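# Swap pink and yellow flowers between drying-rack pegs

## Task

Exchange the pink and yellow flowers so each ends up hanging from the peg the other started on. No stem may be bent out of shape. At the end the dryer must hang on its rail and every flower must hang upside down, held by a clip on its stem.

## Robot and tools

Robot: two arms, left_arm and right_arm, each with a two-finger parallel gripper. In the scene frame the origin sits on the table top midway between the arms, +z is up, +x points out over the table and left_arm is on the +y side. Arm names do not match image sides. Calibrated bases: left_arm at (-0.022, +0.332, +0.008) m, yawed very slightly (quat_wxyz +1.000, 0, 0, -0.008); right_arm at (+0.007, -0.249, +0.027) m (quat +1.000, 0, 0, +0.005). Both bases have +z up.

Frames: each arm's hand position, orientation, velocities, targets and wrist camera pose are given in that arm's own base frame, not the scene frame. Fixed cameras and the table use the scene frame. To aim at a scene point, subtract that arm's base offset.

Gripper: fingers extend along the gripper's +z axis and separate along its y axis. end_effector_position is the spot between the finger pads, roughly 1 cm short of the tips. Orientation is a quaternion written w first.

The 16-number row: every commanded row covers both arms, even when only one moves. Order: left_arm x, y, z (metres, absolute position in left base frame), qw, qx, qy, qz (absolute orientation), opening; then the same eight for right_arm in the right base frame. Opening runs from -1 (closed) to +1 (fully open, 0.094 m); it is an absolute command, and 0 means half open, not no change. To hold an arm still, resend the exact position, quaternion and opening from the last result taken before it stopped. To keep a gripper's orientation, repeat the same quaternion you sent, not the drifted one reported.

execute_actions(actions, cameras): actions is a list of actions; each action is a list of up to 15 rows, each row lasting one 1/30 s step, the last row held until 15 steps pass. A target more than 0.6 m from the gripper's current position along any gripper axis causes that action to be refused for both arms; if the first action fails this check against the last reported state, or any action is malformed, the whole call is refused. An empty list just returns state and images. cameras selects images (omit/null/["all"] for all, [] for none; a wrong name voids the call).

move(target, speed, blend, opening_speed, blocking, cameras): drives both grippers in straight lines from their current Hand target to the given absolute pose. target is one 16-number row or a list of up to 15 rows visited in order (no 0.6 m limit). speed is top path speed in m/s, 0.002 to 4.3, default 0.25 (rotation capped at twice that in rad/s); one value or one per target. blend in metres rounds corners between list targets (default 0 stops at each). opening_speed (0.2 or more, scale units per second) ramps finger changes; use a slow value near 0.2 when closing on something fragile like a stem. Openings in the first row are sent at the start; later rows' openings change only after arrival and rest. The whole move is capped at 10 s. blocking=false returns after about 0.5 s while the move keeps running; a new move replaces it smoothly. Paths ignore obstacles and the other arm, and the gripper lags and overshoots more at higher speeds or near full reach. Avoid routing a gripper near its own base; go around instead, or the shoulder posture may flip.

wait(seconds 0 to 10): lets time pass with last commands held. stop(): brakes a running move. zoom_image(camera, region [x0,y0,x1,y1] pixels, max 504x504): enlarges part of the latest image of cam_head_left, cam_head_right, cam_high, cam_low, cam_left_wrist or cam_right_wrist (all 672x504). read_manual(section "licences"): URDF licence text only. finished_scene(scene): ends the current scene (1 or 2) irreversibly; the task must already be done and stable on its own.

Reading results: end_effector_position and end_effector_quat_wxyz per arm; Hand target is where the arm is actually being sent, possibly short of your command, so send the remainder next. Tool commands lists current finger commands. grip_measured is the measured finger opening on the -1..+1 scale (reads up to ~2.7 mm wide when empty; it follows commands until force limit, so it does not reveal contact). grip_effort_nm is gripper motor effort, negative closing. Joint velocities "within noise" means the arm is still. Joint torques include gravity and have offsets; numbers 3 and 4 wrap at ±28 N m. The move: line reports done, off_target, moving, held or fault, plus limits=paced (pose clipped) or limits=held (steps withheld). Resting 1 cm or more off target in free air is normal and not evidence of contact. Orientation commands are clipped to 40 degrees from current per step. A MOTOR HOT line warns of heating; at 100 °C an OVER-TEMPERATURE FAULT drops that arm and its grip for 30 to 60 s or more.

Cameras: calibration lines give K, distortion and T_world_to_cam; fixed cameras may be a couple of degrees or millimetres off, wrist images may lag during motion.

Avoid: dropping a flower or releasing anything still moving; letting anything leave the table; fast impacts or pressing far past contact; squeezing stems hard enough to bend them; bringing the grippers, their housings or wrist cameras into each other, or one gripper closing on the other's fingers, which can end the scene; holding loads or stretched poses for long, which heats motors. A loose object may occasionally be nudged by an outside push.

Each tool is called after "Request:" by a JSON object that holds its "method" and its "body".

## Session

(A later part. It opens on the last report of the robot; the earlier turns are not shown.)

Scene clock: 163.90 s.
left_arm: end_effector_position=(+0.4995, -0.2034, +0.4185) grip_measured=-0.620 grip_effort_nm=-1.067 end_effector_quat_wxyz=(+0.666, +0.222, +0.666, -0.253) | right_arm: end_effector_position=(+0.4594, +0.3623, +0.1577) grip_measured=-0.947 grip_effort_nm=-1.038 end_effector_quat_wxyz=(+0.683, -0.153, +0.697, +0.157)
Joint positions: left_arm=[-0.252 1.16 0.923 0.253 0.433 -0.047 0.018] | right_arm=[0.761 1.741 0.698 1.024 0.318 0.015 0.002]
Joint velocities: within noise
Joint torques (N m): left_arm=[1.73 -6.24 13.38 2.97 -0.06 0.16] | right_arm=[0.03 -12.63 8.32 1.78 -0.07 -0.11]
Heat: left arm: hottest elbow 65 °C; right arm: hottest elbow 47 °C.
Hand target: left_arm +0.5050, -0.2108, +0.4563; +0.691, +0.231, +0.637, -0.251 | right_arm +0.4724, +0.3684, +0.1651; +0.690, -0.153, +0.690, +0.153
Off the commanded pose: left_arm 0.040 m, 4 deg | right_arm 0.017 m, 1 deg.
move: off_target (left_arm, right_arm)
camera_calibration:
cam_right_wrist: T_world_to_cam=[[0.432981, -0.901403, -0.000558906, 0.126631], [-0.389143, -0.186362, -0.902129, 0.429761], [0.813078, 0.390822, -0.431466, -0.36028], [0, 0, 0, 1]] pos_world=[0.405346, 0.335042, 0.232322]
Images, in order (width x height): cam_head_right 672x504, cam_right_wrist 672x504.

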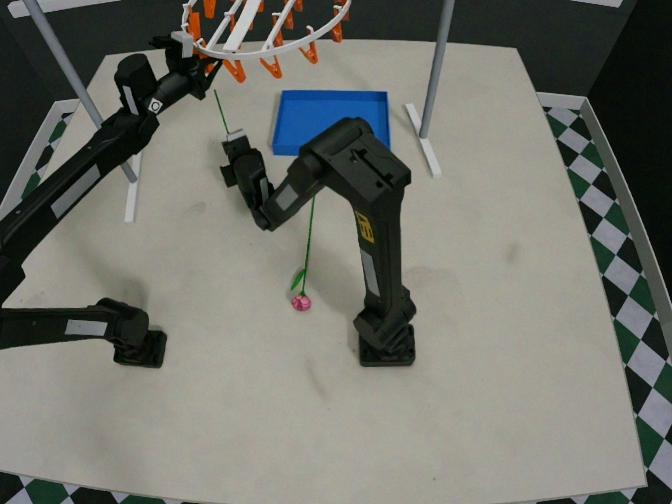

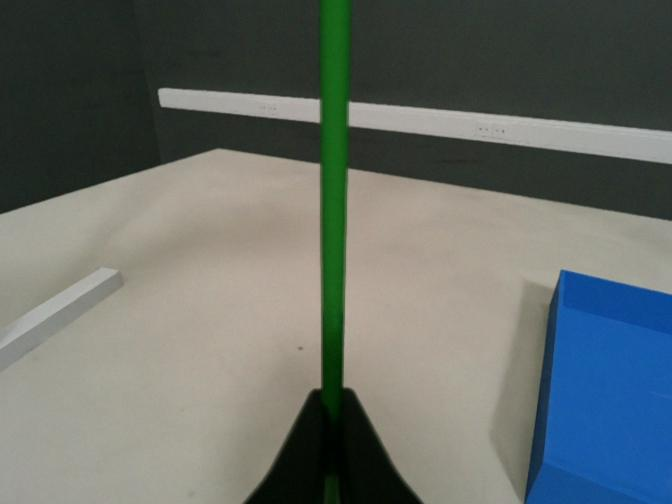

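Request:
{"method": "move", "body": {"target": [0.508,-0.212,0.457,0.691,0.231,0.637,-0.2505,-1,0.485,0.374,0.215,0.690,-0.153,0.690,0.153,-1], "speed": 0.08, "cameras": ["cam_head_right","cam_high"]}}

Request:
{"method": "zoom_image", "body": {"camera": "cam_head_right", "region": [170, 50, 230, 110]}}

Request:
{"method": "zoom_image", "body": {"camera": "cam_high", "region": [280, 90, 340, 150]}}

Scene clock: 169.70 s.
left_arm: end_effector_position=(+0.4995, -0.2034, +0.4185) grip_measured=-0.620 grip_effort_nm=-1.067 end_effector_quat_wxyz=(+0.666, +0.222, +0.666, -0.253) | right_arm: end_effector_position=(+0.4710, +0.3689, +0.1928) grip_measured=-0.947 grip_effort_nm=-1.033 end_effector_quat_wxyz=(+0.676, -0.158, +0.703, +0.153)
Joint positions: left_arm=[-0.252 1.16 0.923 0.253 0.433 -0.047 0.018] | right_arm=[0.753 1.654 0.753 0.859 0.309 0.014 0.002]
Joint velocities: within noise
Joint torques (N m): left_arm=[1.73 -6.24 13.37 2.96 -0.06 0.16] | right_arm=[-0.15 -14.33 9.47 1.77 -0.07 -0.11]
Heat: left arm: hottest elbow 66 °C; right arm: hottest elbow 46 °C.
Hand target: left_arm +0.5050, -0.2108, +0.4563; +0.691, +0.231, +0.637, -0.251 | right_arm +0.4840, +0.3731, +0.2153; +0.690, -0.153, +0.690, +0.153
Off the commanded pose: left_arm 0.040 m, 4 deg | right_arm 0.027 m, 2 deg.
move: off_target (left_arm, right_arm)
Images, in order (width x height): cam_head_right 672x504, cam_high 672x504.

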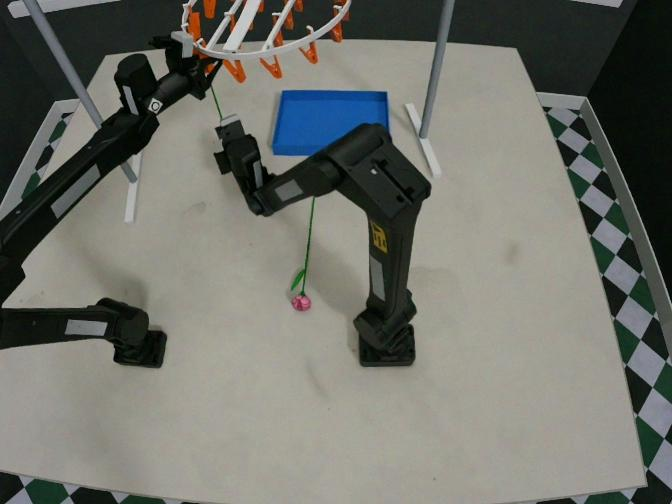

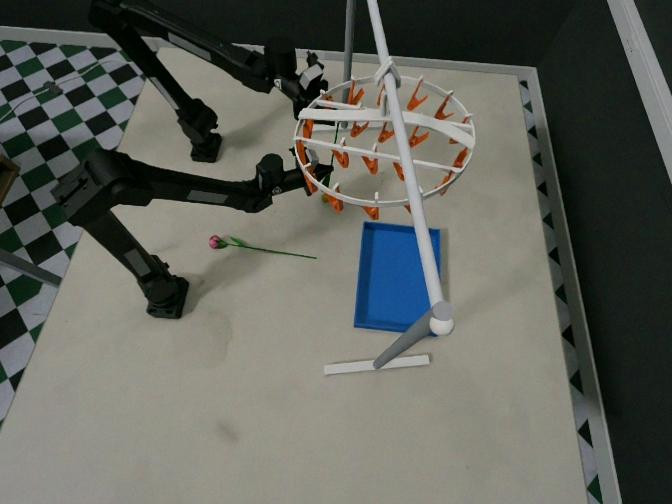

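Scaled by 8.400 from the camera's 672x504 image, which has a finer 960x720 frame.

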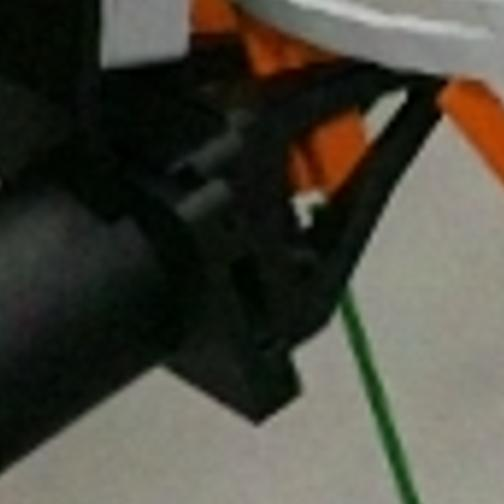

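Scaled by 8.400 from the camera's 672x504 image, which has a finer 960x720 frame.

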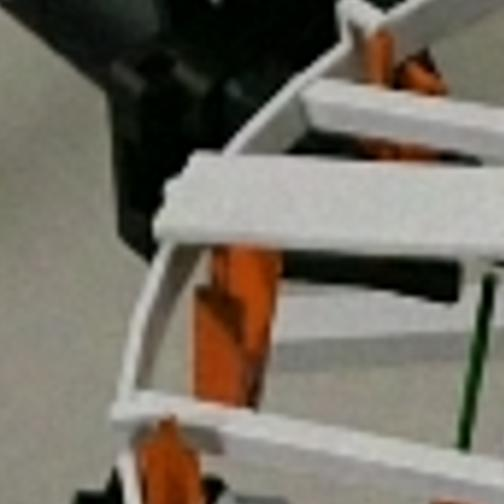

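Request:
{"method": "move", "body": {"target": [0.508,-0.212,0.457,0.691,0.231,0.637,-0.2505,-1,0.485,0.374,0.245,0.690,-0.153,0.690,0.153,-1], "speed": 0.06, "cameras": ["cam_head_right","cam_high","cam_left_wrist","cam_head_left"]}}

Request:
{"method": "zoom_image", "body": {"camera": "cam_head_right", "region": [170, 50, 230, 110]}}

Request:
{"method": "zoom_image", "body": {"camera": "cam_high", "region": [300, 80, 360, 140]}}

Request:
{"method": "zoom_image", "body": {"camera": "cam_head_left", "region": [190, 40, 250, 100]}}

Scene clock: 175.87 s.
left_arm: end_effector_position=(+0.4995, -0.2034, +0.4185) grip_measured=-0.620 grip_effort_nm=-1.062 end_effector_quat_wxyz=(+0.666, +0.222, +0.666, -0.253) | right_arm: end_effector_position=(+0.4711, +0.3690, +0.2199) grip_measured=-0.947 grip_effort_nm=-1.038 end_effector_quat_wxyz=(+0.675, -0.159, +0.704, +0.152)
Joint positions: left_arm=[-0.252 1.16 0.923 0.253 0.433 -0.047 0.018] | right_arm=[0.753 1.587 0.774 0.768 0.309 0.014 0.002]
Joint velocities: within noise
Joint torques (N m): left_arm=[1.67 -6.24 13.37 2.96 -0.07 0.16] | right_arm=[-0.32 -13.68 10.28 1.66 -0.07 -0.12]
Heat: left arm: hottest elbow 66 °C; right arm: hottest elbow 46 °C.
Hand target: left_arm +0.5050, -0.2108, +0.4563; +0.691, +0.231, +0.637, -0.251 | right_arm +0.4838, +0.3729, +0.2453; +0.690, -0.153, +0.690, +0.153
Off the commanded pose: left_arm 0.040 m, 4 deg | right_arm 0.029 m, 2 deg.
move: off_target (left_arm, right_arm)
camera_calibration:
cam_left_wrist: T_world_to_cam=[[-0.628658, -0.777233, 0.0264166, 0.144836], [-0.332451, 0.237882, -0.912627, 0.63504], [0.70304, -0.582513, -0.407938, -0.208435], [0, 0, 0, 1]] pos_world=[0.44871, -0.15991, 0.4907]
Images, in order (width x height): cam_head_left 672x504, cam_head_right 672x504, cam_high 672x504, cam_left_wrist 672x504.

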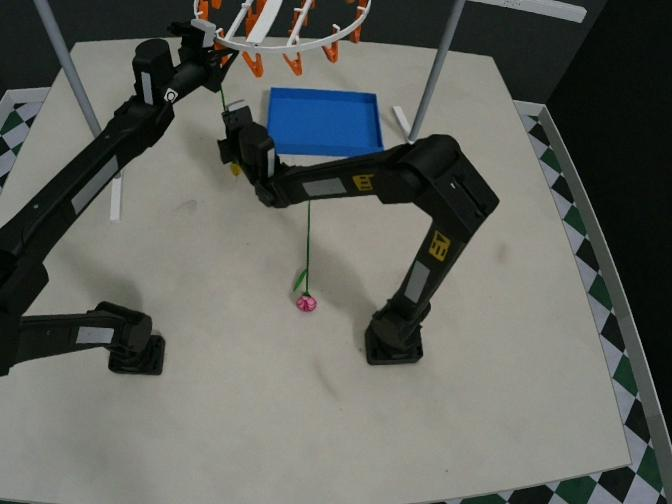

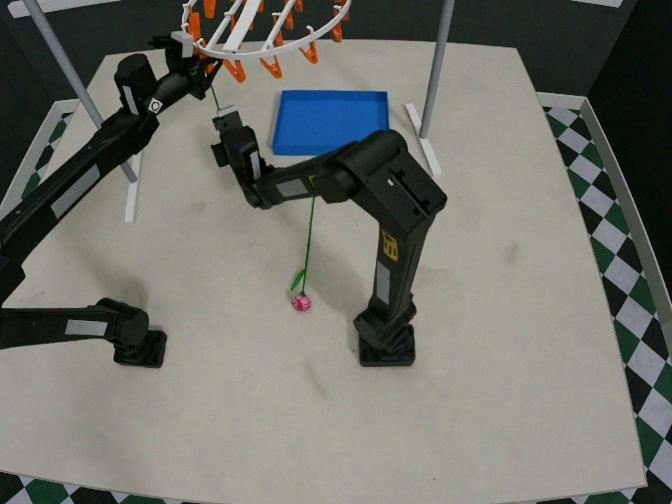

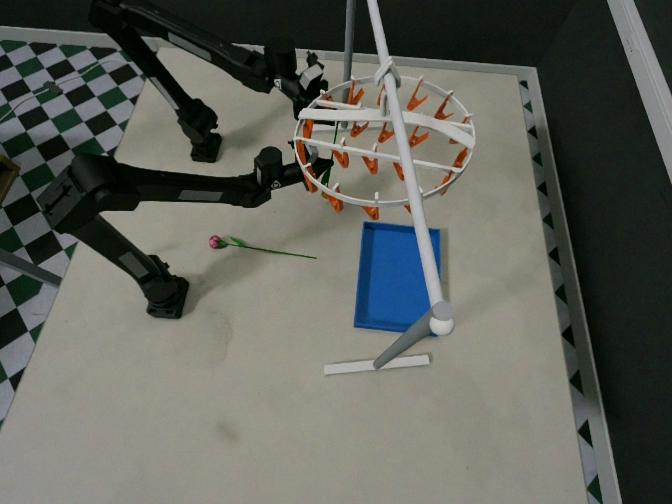

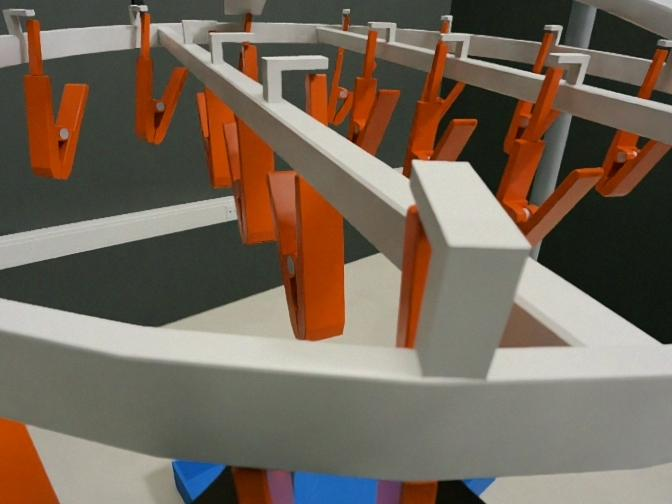

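Scaled by 8.400 from the camera's 672x504 image, which has a finer 960x720 frame.

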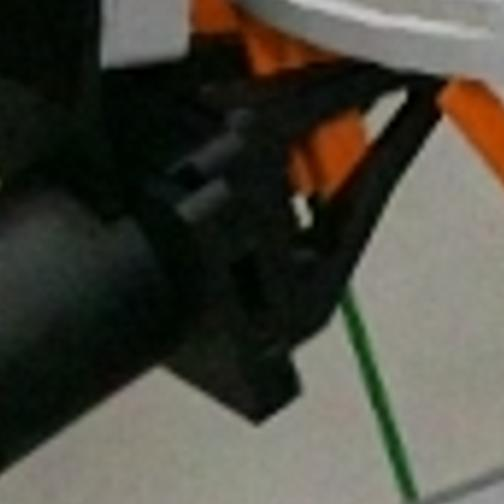

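Scaled by 8.400 from the camera's 672x504 image, which has a finer 960x720 frame.

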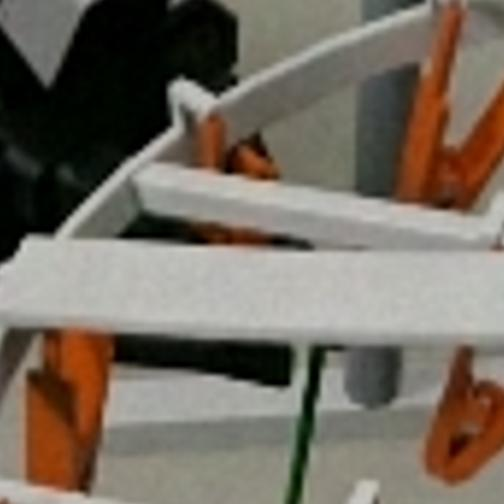

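Scaled by 8.400 from the camera's 672x504 image, which has a finer 960x720 frame.

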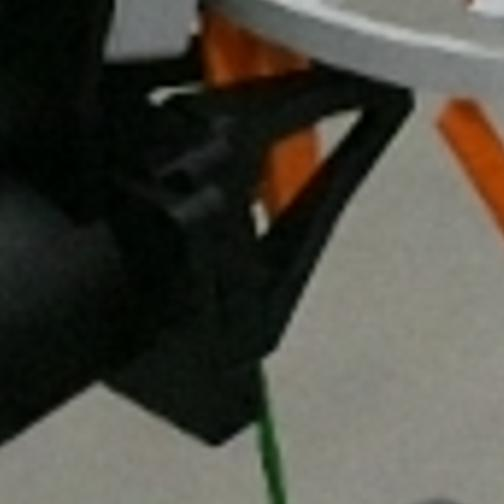

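Request:
{"method": "move", "body": {"target": [[0.508,-0.212,0.457,0.691,0.231,0.637,-0.2505,-1,0.4835,0.3715,0.19,0.690,-0.153,0.690,0.153,-1],[0.508,-0.212,0.457,0.691,0.231,0.637,-0.2505,-1,0.4835,0.3715,0.265,0.690,-0.153,0.690,0.153,-1]], "speed": 0.06, "cameras": ["cam_head_right","cam_high","cam_left_wrist"]}}

Request:
{"method": "zoom_image", "body": {"camera": "cam_head_right", "region": [170, 50, 230, 110]}}

Request:
{"method": "zoom_image", "body": {"camera": "cam_high", "region": [290, 80, 350, 140]}}

Scene clock: 182.73 s.
left_arm: end_effector_position=(+0.4995, -0.2034, +0.4185) grip_measured=-0.620 grip_effort_nm=-1.067 end_effector_quat_wxyz=(+0.666, +0.222, +0.666, -0.253) | right_arm: end_effector_position=(+0.4696, +0.3668, +0.2363) grip_measured=-0.947 grip_effort_nm=-1.038 end_effector_quat_wxyz=(+0.673, -0.160, +0.706, +0.152)
Joint positions: left_arm=[-0.252 1.16 0.923 0.253 0.433 -0.047 0.018] | right_arm=[0.751 1.541 0.783 0.709 0.307 0.014 0.002]
Joint velocities: within noise
Joint torques (N m): left_arm=[1.73 -6.24 13.38 2.97 -0.06 0.16] | right_arm=[-0.44 -13.74 10.74 1.63 -0.06 -0.11]
Heat: left arm: hottest elbow 67 °C; right arm: hottest elbow 47 °C.
Hand target: left_arm +0.5050, -0.2108, +0.4563; +0.691, +0.231, +0.637, -0.251 | right_arm +0.4821, +0.3704, +0.2651; +0.691, -0.153, +0.690, +0.153
Off the commanded pose: left_arm 0.040 m, 4 deg | right_arm 0.032 m, 3 deg.
move: off_target (left_arm, right_arm)
camera_calibration:
cam_left_wrist: T_world_to_cam=[[-0.628658, -0.777233, 0.0264166, 0.144836], [-0.332451, 0.237882, -0.912627, 0.63504], [0.70304, -0.582513, -0.407938, -0.208435], [0, 0, 0, 1]] pos_world=[0.44871, -0.15991, 0.4907]
Images, in order (width x height): cam_head_right 672x504, cam_high 672x504, cam_left_wrist 672x504.

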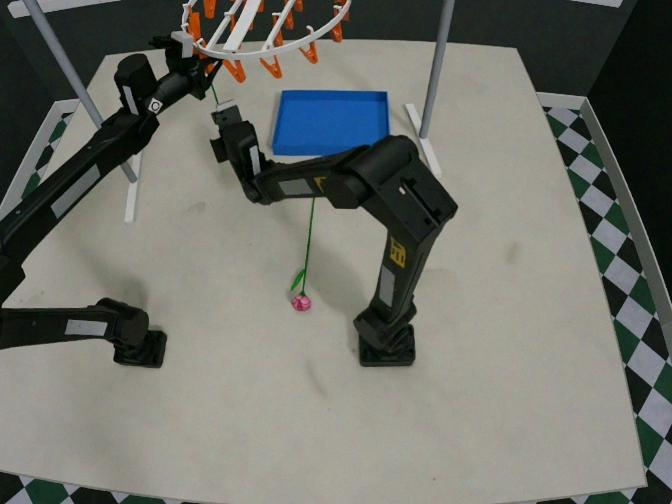

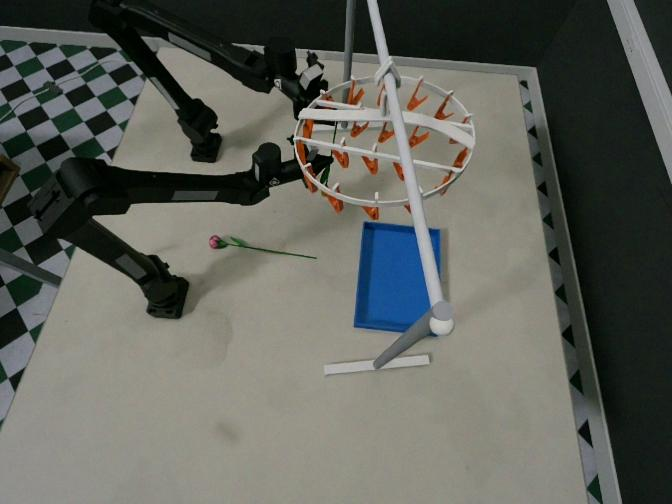

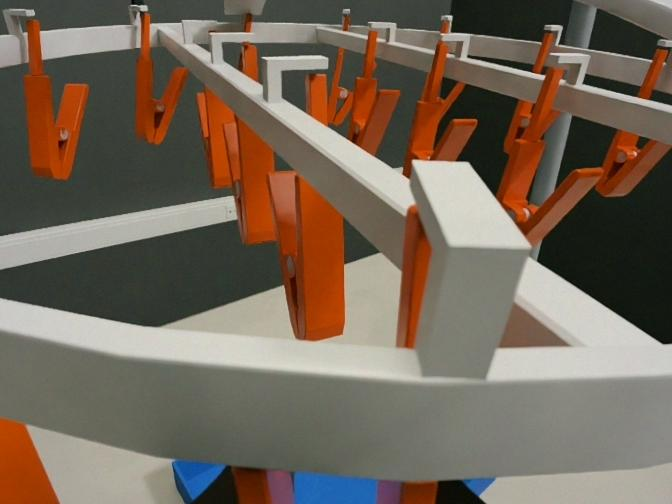

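Scaled by 8.400 from the camera's 672x504 image, which has a finer 960x720 frame.

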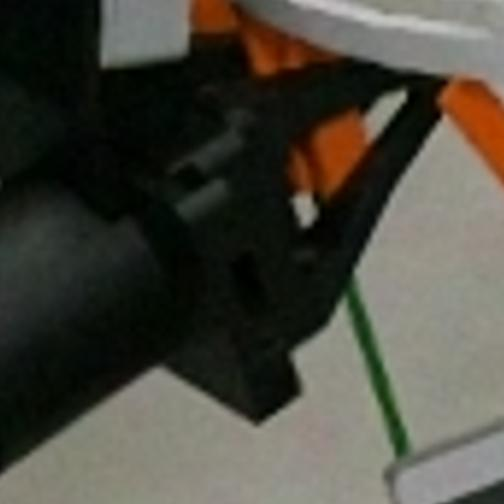

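Scaled by 8.400 from the camera's 672x504 image, which has a finer 960x720 frame.

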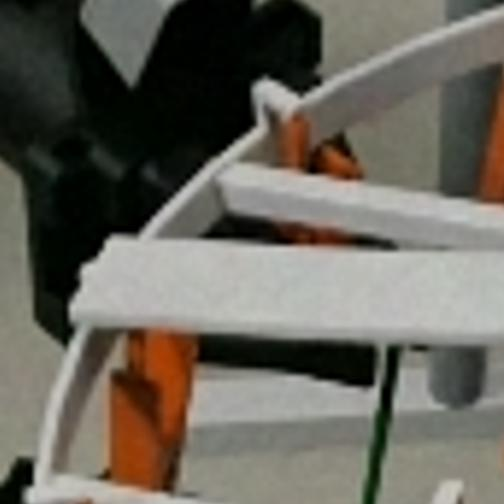

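Request:
{"method": "move", "body": {"target": [[0.508,-0.212,0.457,0.691,0.231,0.637,-0.2505,-1,0.465,0.362,0.175,0.690,-0.153,0.690,0.153,-1],[0.508,-0.212,0.457,0.691,0.231,0.637,-0.2505,-1,0.465,0.362,0.235,0.690,-0.153,0.690,0.153,-1]], "speed": 0.08, "cameras": ["cam_head_right","cam_high","cam_head_left"]}}

Request:
{"method": "zoom_image", "body": {"camera": "cam_head_right", "region": [170, 50, 230, 110]}}

Request:
{"method": "zoom_image", "body": {"camera": "cam_high", "region": [290, 90, 350, 150]}}

Scene clock: 199.50 s.
left_arm: end_effector_position=(+0.4995, -0.2034, +0.4185) grip_measured=-0.620 grip_effort_nm=-1.067 end_effector_quat_wxyz=(+0.666, +0.222, +0.666, -0.253) | right_arm: end_effector_position=(+0.4597, +0.3557, +0.2178) grip_measured=-0.947 grip_effort_nm=-1.043 end_effector_quat_wxyz=(+0.680, -0.153, +0.700, +0.152)
Joint positions: left_arm=[-0.252 1.16 0.923 0.253 0.433 -0.047 0.018] | right_arm=[0.751 1.563 0.721 0.812 0.315 0.014 0.002]
Joint velocities: within noise
Joint torques (N m): left_arm=[1.79 -6.24 13.39 2.96 -0.07 0.15] | right_arm=[0.91 -13.27 8.7 1.69 0.11 -0.11]
Heat: left arm: hottest elbow 68 °C; right arm: hottest elbow 46 °C.
Hand target: left_arm +0.5050, -0.2108, +0.4563; +0.691, +0.231, +0.637, -0.251 | right_arm +0.4645, +0.3616, +0.2351; +0.690, -0.153, +0.690, +0.153
Off the commanded pose: left_arm 0.040 m, 4 deg | right_arm 0.019 m, 2 deg.
move: off_target (left_arm, right_arm)
Images, in order (width x height): cam_head_left 672x504, cam_head_right 672x504, cam_high 672x504.

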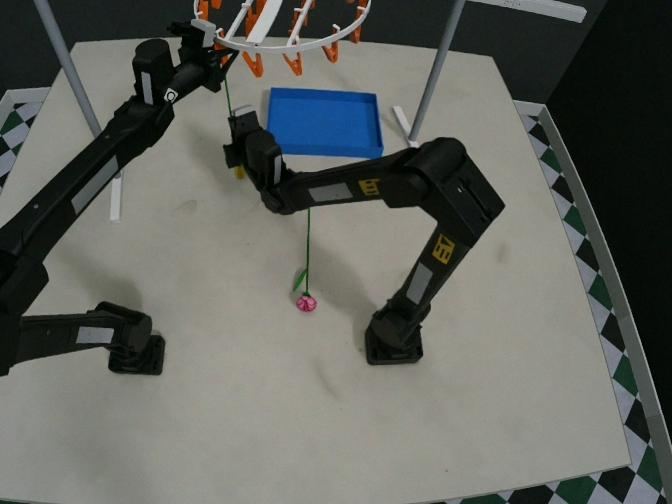

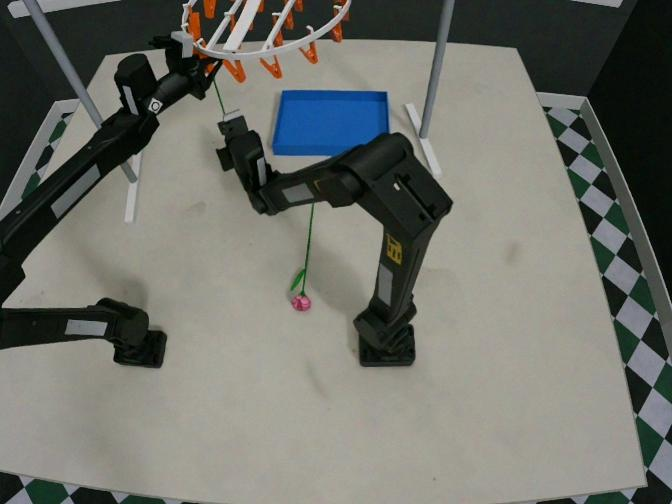

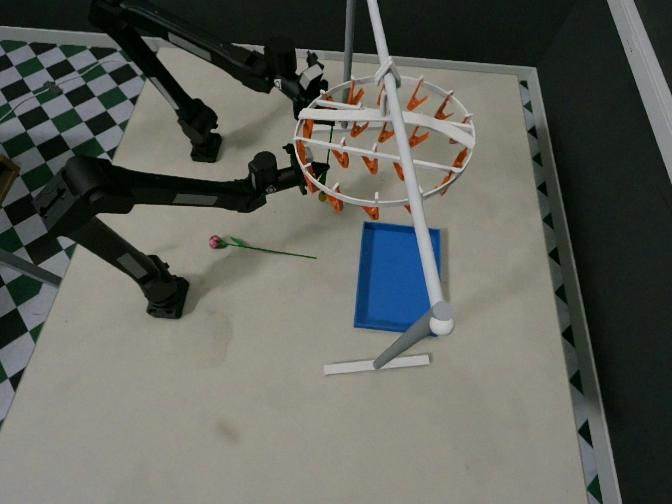

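Scaled by 8.400 from the camera's 672x504 image, which has a finer 960x720 frame.

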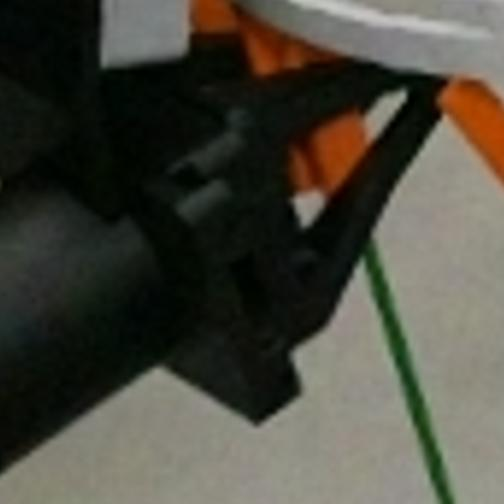

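Scaled by 8.400 from the camera's 672x504 image, which has a finer 960x720 frame.

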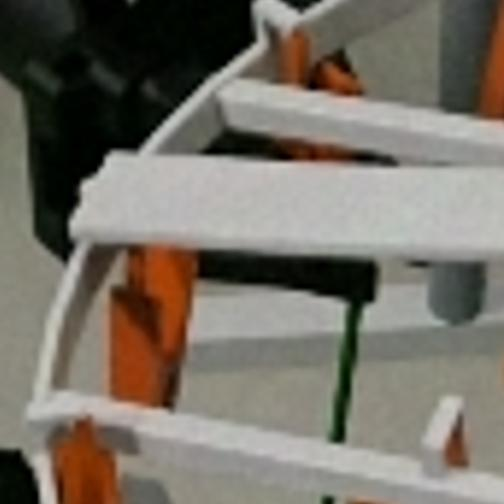

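Request:
{"method": "move", "body": {"target": [[0.508,-0.212,0.457,0.691,0.231,0.637,-0.2505,-1,0.453,0.358,0.18,0.690,-0.153,0.690,0.153,-1],[0.508,-0.212,0.457,0.691,0.231,0.637,-0.2505,-1,0.453,0.359,0.24,0.690,-0.153,0.690,0.153,-1]], "speed": 0.08, "cameras": ["cam_head_right","cam_high","cam_low"]}}

Request:
{"method": "zoom_image", "body": {"camera": "cam_head_right", "region": [170, 50, 230, 110]}}

Request:
{"method": "zoom_image", "body": {"camera": "cam_high", "region": [290, 90, 350, 150]}}

Request:
{"method": "zoom_image", "body": {"camera": "cam_low", "region": [290, 140, 390, 240]}}

Scene clock: 208.10 s.
left_arm: end_effector_position=(+0.4995, -0.2033, +0.4188) grip_measured=-0.620 grip_effort_nm=-1.067 end_effector_quat_wxyz=(+0.666, +0.223, +0.665, -0.252) | right_arm: end_effector_position=(+0.4496, +0.3480, +0.2203) grip_measured=-0.947 grip_effort_nm=-1.033 end_effector_quat_wxyz=(+0.679, -0.151, +0.702, +0.149)
Joint positions: left_arm=[-0.252 1.16 0.923 0.255 0.433 -0.047 0.018] | right_arm=[0.758 1.526 0.691 0.801 0.329 0.014 0.002]
Joint velocities: within noise
Joint torques (N m): left_arm=[1.73 -6.24 13.39 2.89 -0.07 0.16] | right_arm=[1.2 -12.69 9.17 1.68 0.11 -0.11]
Heat: left arm: hottest elbow 68 °C; right arm: hottest elbow 46 °C.
Hand target: left_arm +0.5050, -0.2108, +0.4563; +0.691, +0.231, +0.637, -0.251 | right_arm +0.4524, +0.3585, +0.2400; +0.690, -0.153, +0.690, +0.153
Off the commanded pose: left_arm 0.040 m, 4 deg | right_arm 0.023 m, 2 deg.
move: off_target (left_arm, right_arm)
Images, in order (width x height): cam_head_right 672x504, cam_high 672x504, cam_low 672x504.

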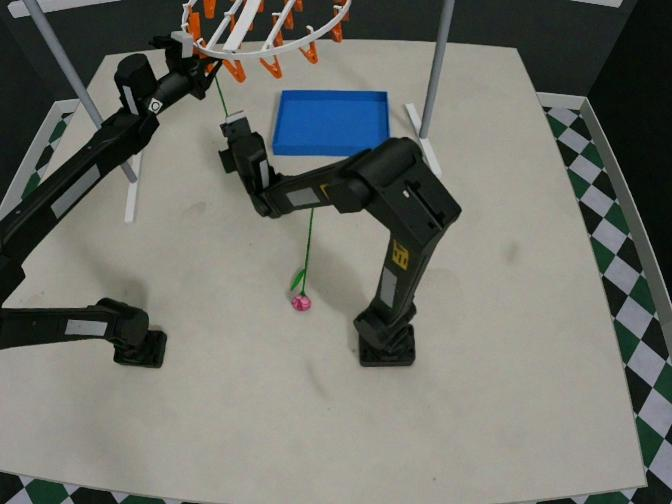

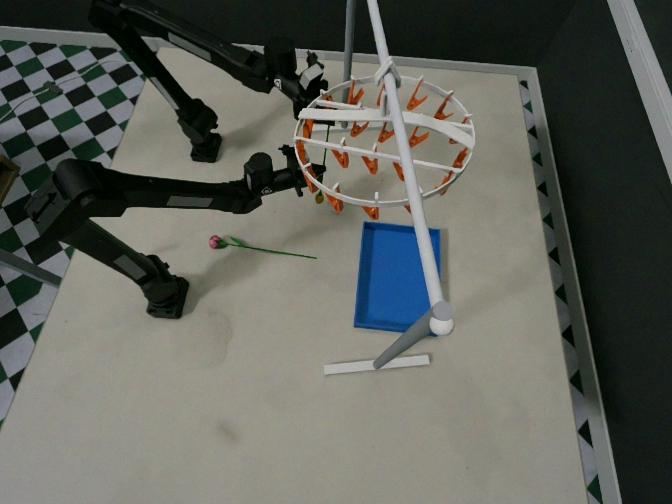

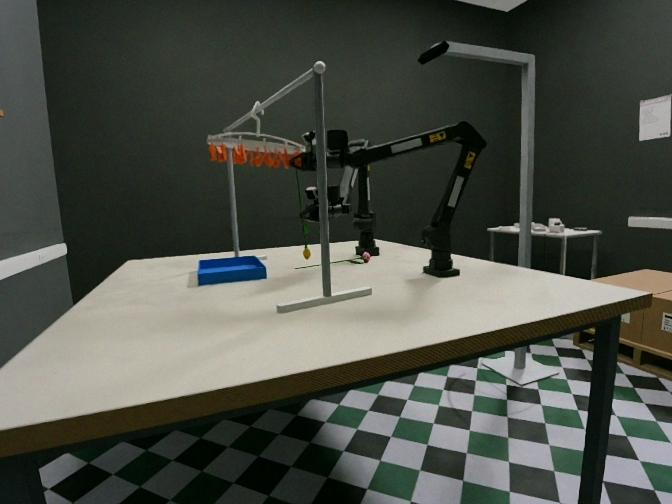

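Scaled by 8.400 from the camera's 672x504 image, which has a finer 960x720 frame.

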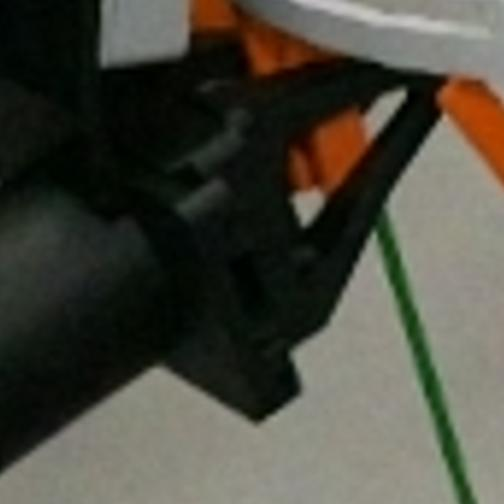

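Scaled by 8.400 from the camera's 672x504 image, which has a finer 960x720 frame.

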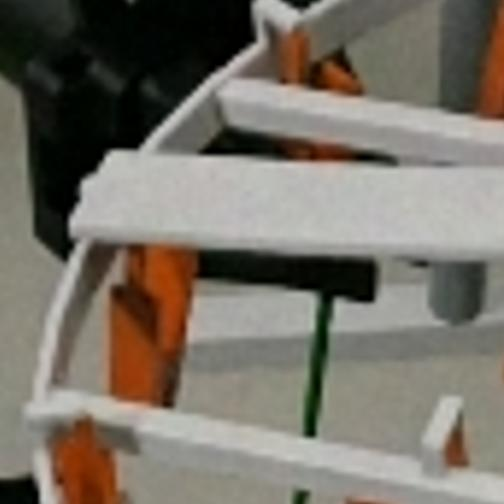

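Scaled by 5.040 from the camera's 672x504 image, which has a finer 960x720 frame.

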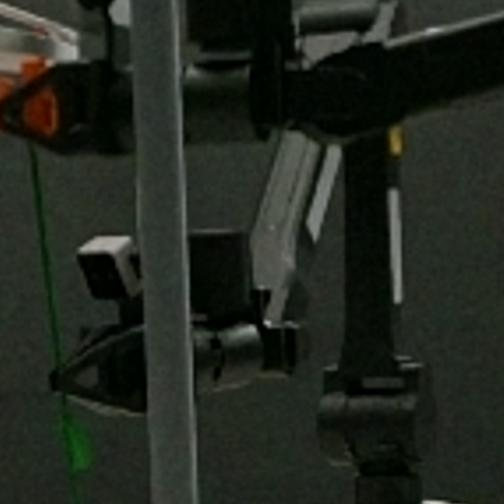

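Request:
{"method": "move", "body": {"target": [[0.508,-0.212,0.457,0.691,0.231,0.637,-0.2505,-1,0.450,0.364,0.18,0.690,-0.153,0.690,0.153,-1],[0.508,-0.212,0.457,0.691,0.231,0.637,-0.2505,-1,0.450,0.367,0.24,0.690,-0.153,0.690,0.153,-1]], "speed": 0.08, "cameras": ["cam_head_right","cam_high","cam_low"]}}

Request:
{"method": "zoom_image", "body": {"camera": "cam_head_right", "region": [170, 50, 230, 110]}}

Request:
{"method": "zoom_image", "body": {"camera": "cam_high", "region": [290, 90, 350, 150]}}

Request:
{"method": "zoom_image", "body": {"camera": "cam_low", "region": [280, 145, 320, 185]}}

Scene clock: 214.40 s.
left_arm: end_effector_position=(+0.4995, -0.2033, +0.4188) grip_measured=-0.620 grip_effort_nm=-1.067 end_effector_quat_wxyz=(+0.666, +0.223, +0.665, -0.252) | right_arm: end_effector_position=(+0.4446, +0.3539, +0.2163) grip_measured=-0.947 grip_effort_nm=-1.033 end_effector_quat_wxyz=(+0.677, -0.153, +0.705, +0.147)
Joint positions: left_arm=[-0.252 1.16 0.923 0.255 0.433 -0.047 0.018] | right_arm=[0.777 1.533 0.691 0.799 0.349 0.014 0.002]
Joint velocities: within noise
Joint torques (N m): left_arm=[1.73 -6.24 13.39 2.89 -0.07 0.16] | right_arm=[1.32 -12.81 9.74 1.74 0.1 -0.1]
Heat: left arm: hottest elbow 68 °C; right arm: hottest elbow 46 °C.
Hand target: left_arm +0.5050, -0.2108, +0.4563; +0.691, +0.231, +0.637, -0.251 | right_arm +0.4490, +0.3662, +0.2402; +0.690, -0.153, +0.690, +0.153
Off the commanded pose: left_arm 0.040 m, 4 deg | right_arm 0.028 m, 2 deg.
move: off_target (left_arm, right_arm)
Images, in order (width x height): cam_head_right 672x504, cam_high 672x504, cam_low 672x504.

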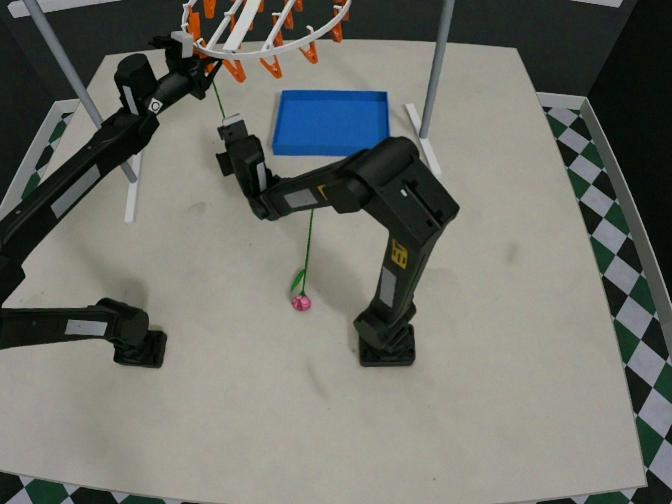

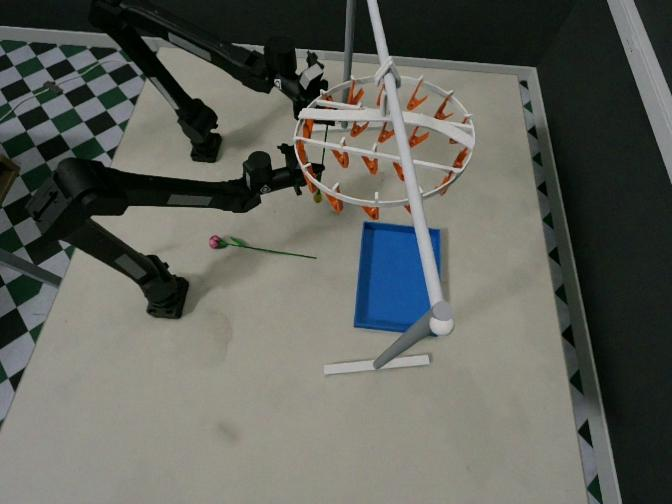

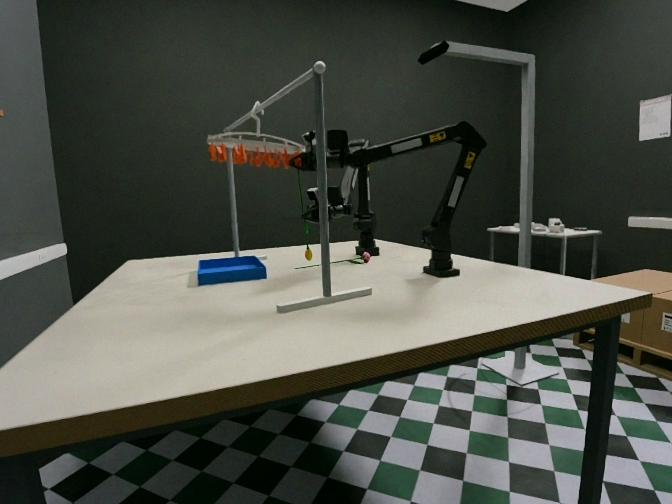

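Scaled by 8.400 from the camera's 672x504 image, which has a finer 960x720 frame.

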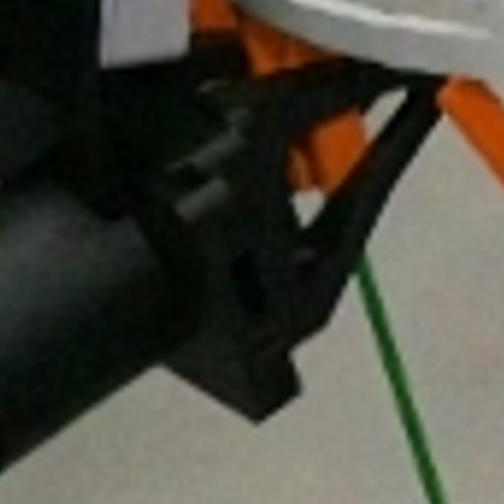

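Scaled by 8.400 from the camera's 672x504 image, which has a finer 960x720 frame.

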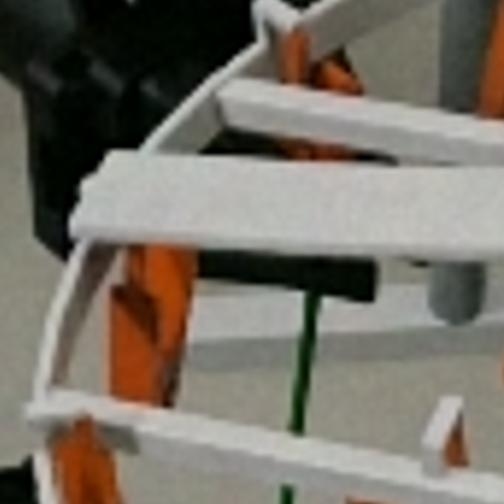

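Scaled by 12.600 from the camera's 672x504 image, which has a finer 960x720 frame.

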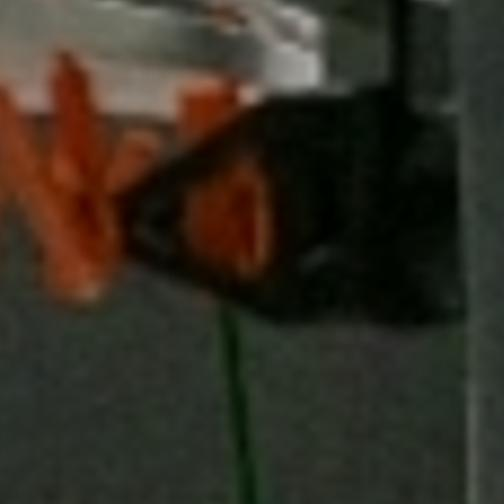

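Request:
{"method": "move", "body": {"target": [[0.508,-0.212,0.457,0.691,0.231,0.637,-0.2505,-1,0.446,0.365,0.18,0.690,-0.153,0.690,0.153,-1],[0.508,-0.212,0.457,0.691,0.231,0.637,-0.2505,-1,0.446,0.367,0.265,0.690,-0.153,0.690,0.153,-1]], "speed": 0.08, "cameras": ["cam_head_right","cam_high","cam_low","cam_left_wrist"]}}

Request:
{"method": "zoom_image", "body": {"camera": "cam_head_right", "region": [170, 50, 230, 110]}}

Request:
{"method": "zoom_image", "body": {"camera": "cam_high", "region": [290, 90, 350, 150]}}

Request:
{"method": "zoom_image", "body": {"camera": "cam_low", "region": [280, 145, 320, 185]}}

Scene clock: 221.87 s.
left_arm: end_effector_position=(+0.4995, -0.2033, +0.4188) grip_measured=-0.620 grip_effort_nm=-1.062 end_effector_quat_wxyz=(+0.666, +0.223, +0.665, -0.252) | right_arm: end_effector_position=(+0.4397, +0.3529, +0.2375) grip_measured=-0.947 grip_effort_nm=-1.033 end_effector_quat_wxyz=(+0.675, -0.154, +0.706, +0.146)
Joint positions: left_arm=[-0.252 1.16 0.923 0.255 0.433 -0.047 0.018] | right_arm=[0.783 1.468 0.701 0.718 0.355 0.014 0.002]
Joint velocities: within noise
Joint torques (N m): left_arm=[1.67 -6.3 13.37 2.91 -0.07 0.16] | right_arm=[1.55 -12.22 10.71 1.73 0.11 -0.1]
Heat: left arm: hottest elbow 69 °C; right arm: hottest elbow 46 °C.
Hand target: left_arm +0.5051, -0.2108, +0.4561; +0.691, +0.231, +0.637, -0.251 | right_arm +0.4447, +0.3658, +0.2653; +0.690, -0.153, +0.690, +0.153
Off the commanded pose: left_arm 0.040 m, 4 deg | right_arm 0.031 m, 3 deg.
move: off_target (left_arm, right_arm)
camera_calibration:
cam_left_wrist: T_world_to_cam=[[-0.628661, -0.777252, 0.0257743, 0.145078], [-0.331091, 0.237511, -0.913218, 0.634898], [0.703679, -0.582638, -0.406655, -0.209181], [0, 0, 0, 1]] pos_world=[0.44861, -0.15991, 0.490997]
Images, in order (width x height): cam_head_right 672x504, cam_high 672x504, cam_low 672x504, cam_left_wrist 672x504.

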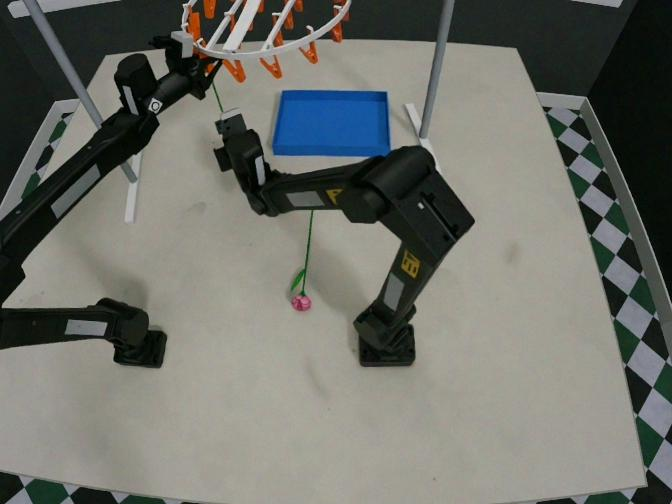

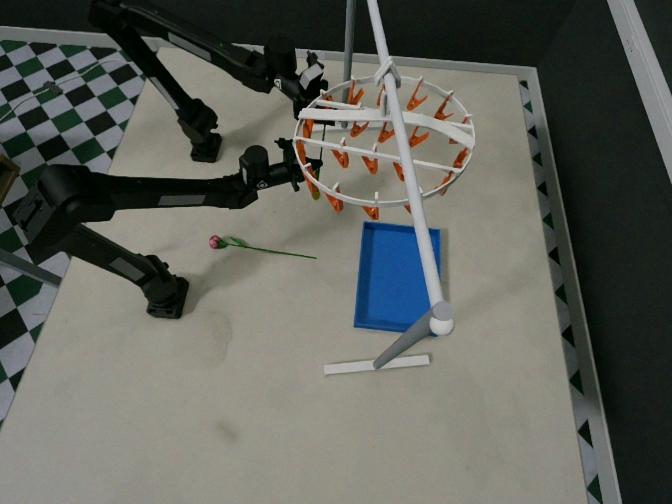

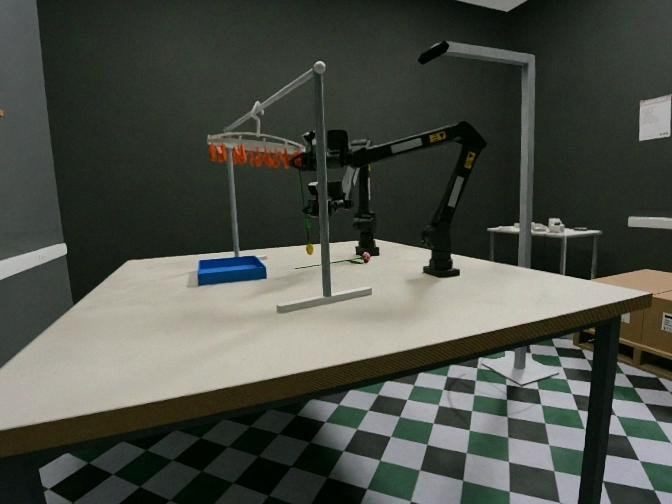

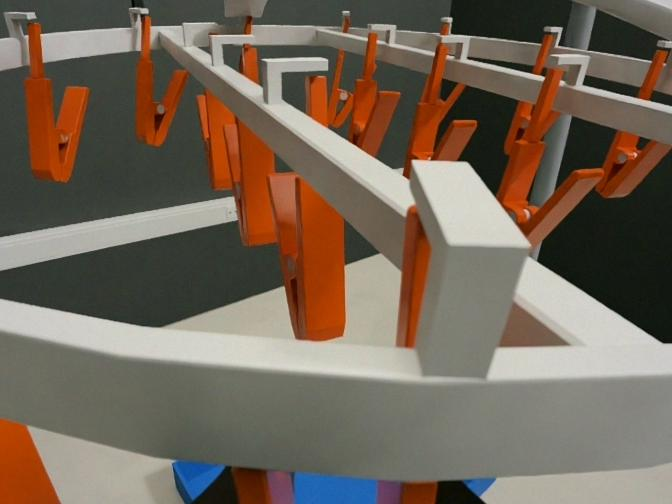

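Scaled by 8.400 from the camera's 672x504 image, which has a finer 960x720 frame.

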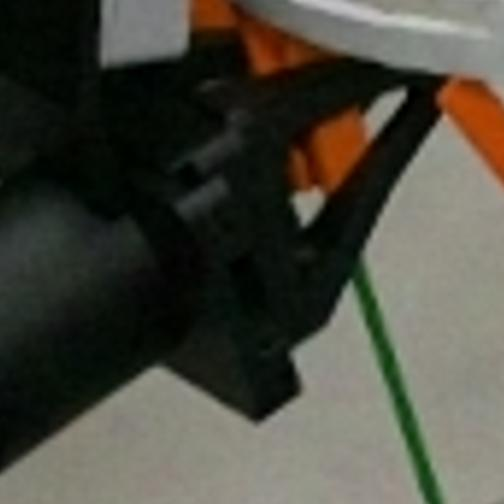

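Scaled by 8.400 from the camera's 672x504 image, which has a finer 960x720 frame.

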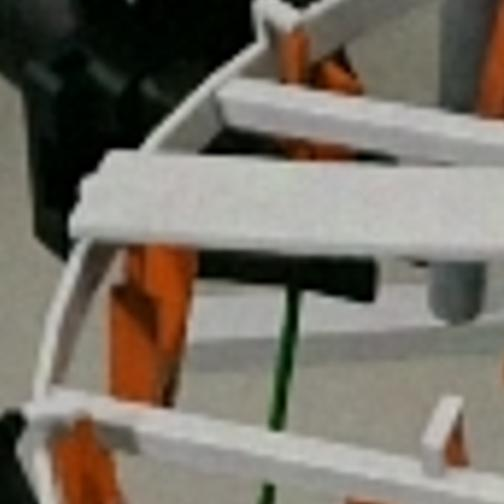

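Scaled by 12.600 from the camera's 672x504 image, which has a finer 960x720 frame.

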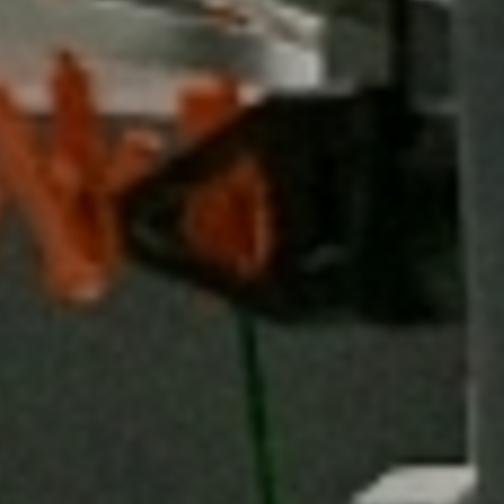

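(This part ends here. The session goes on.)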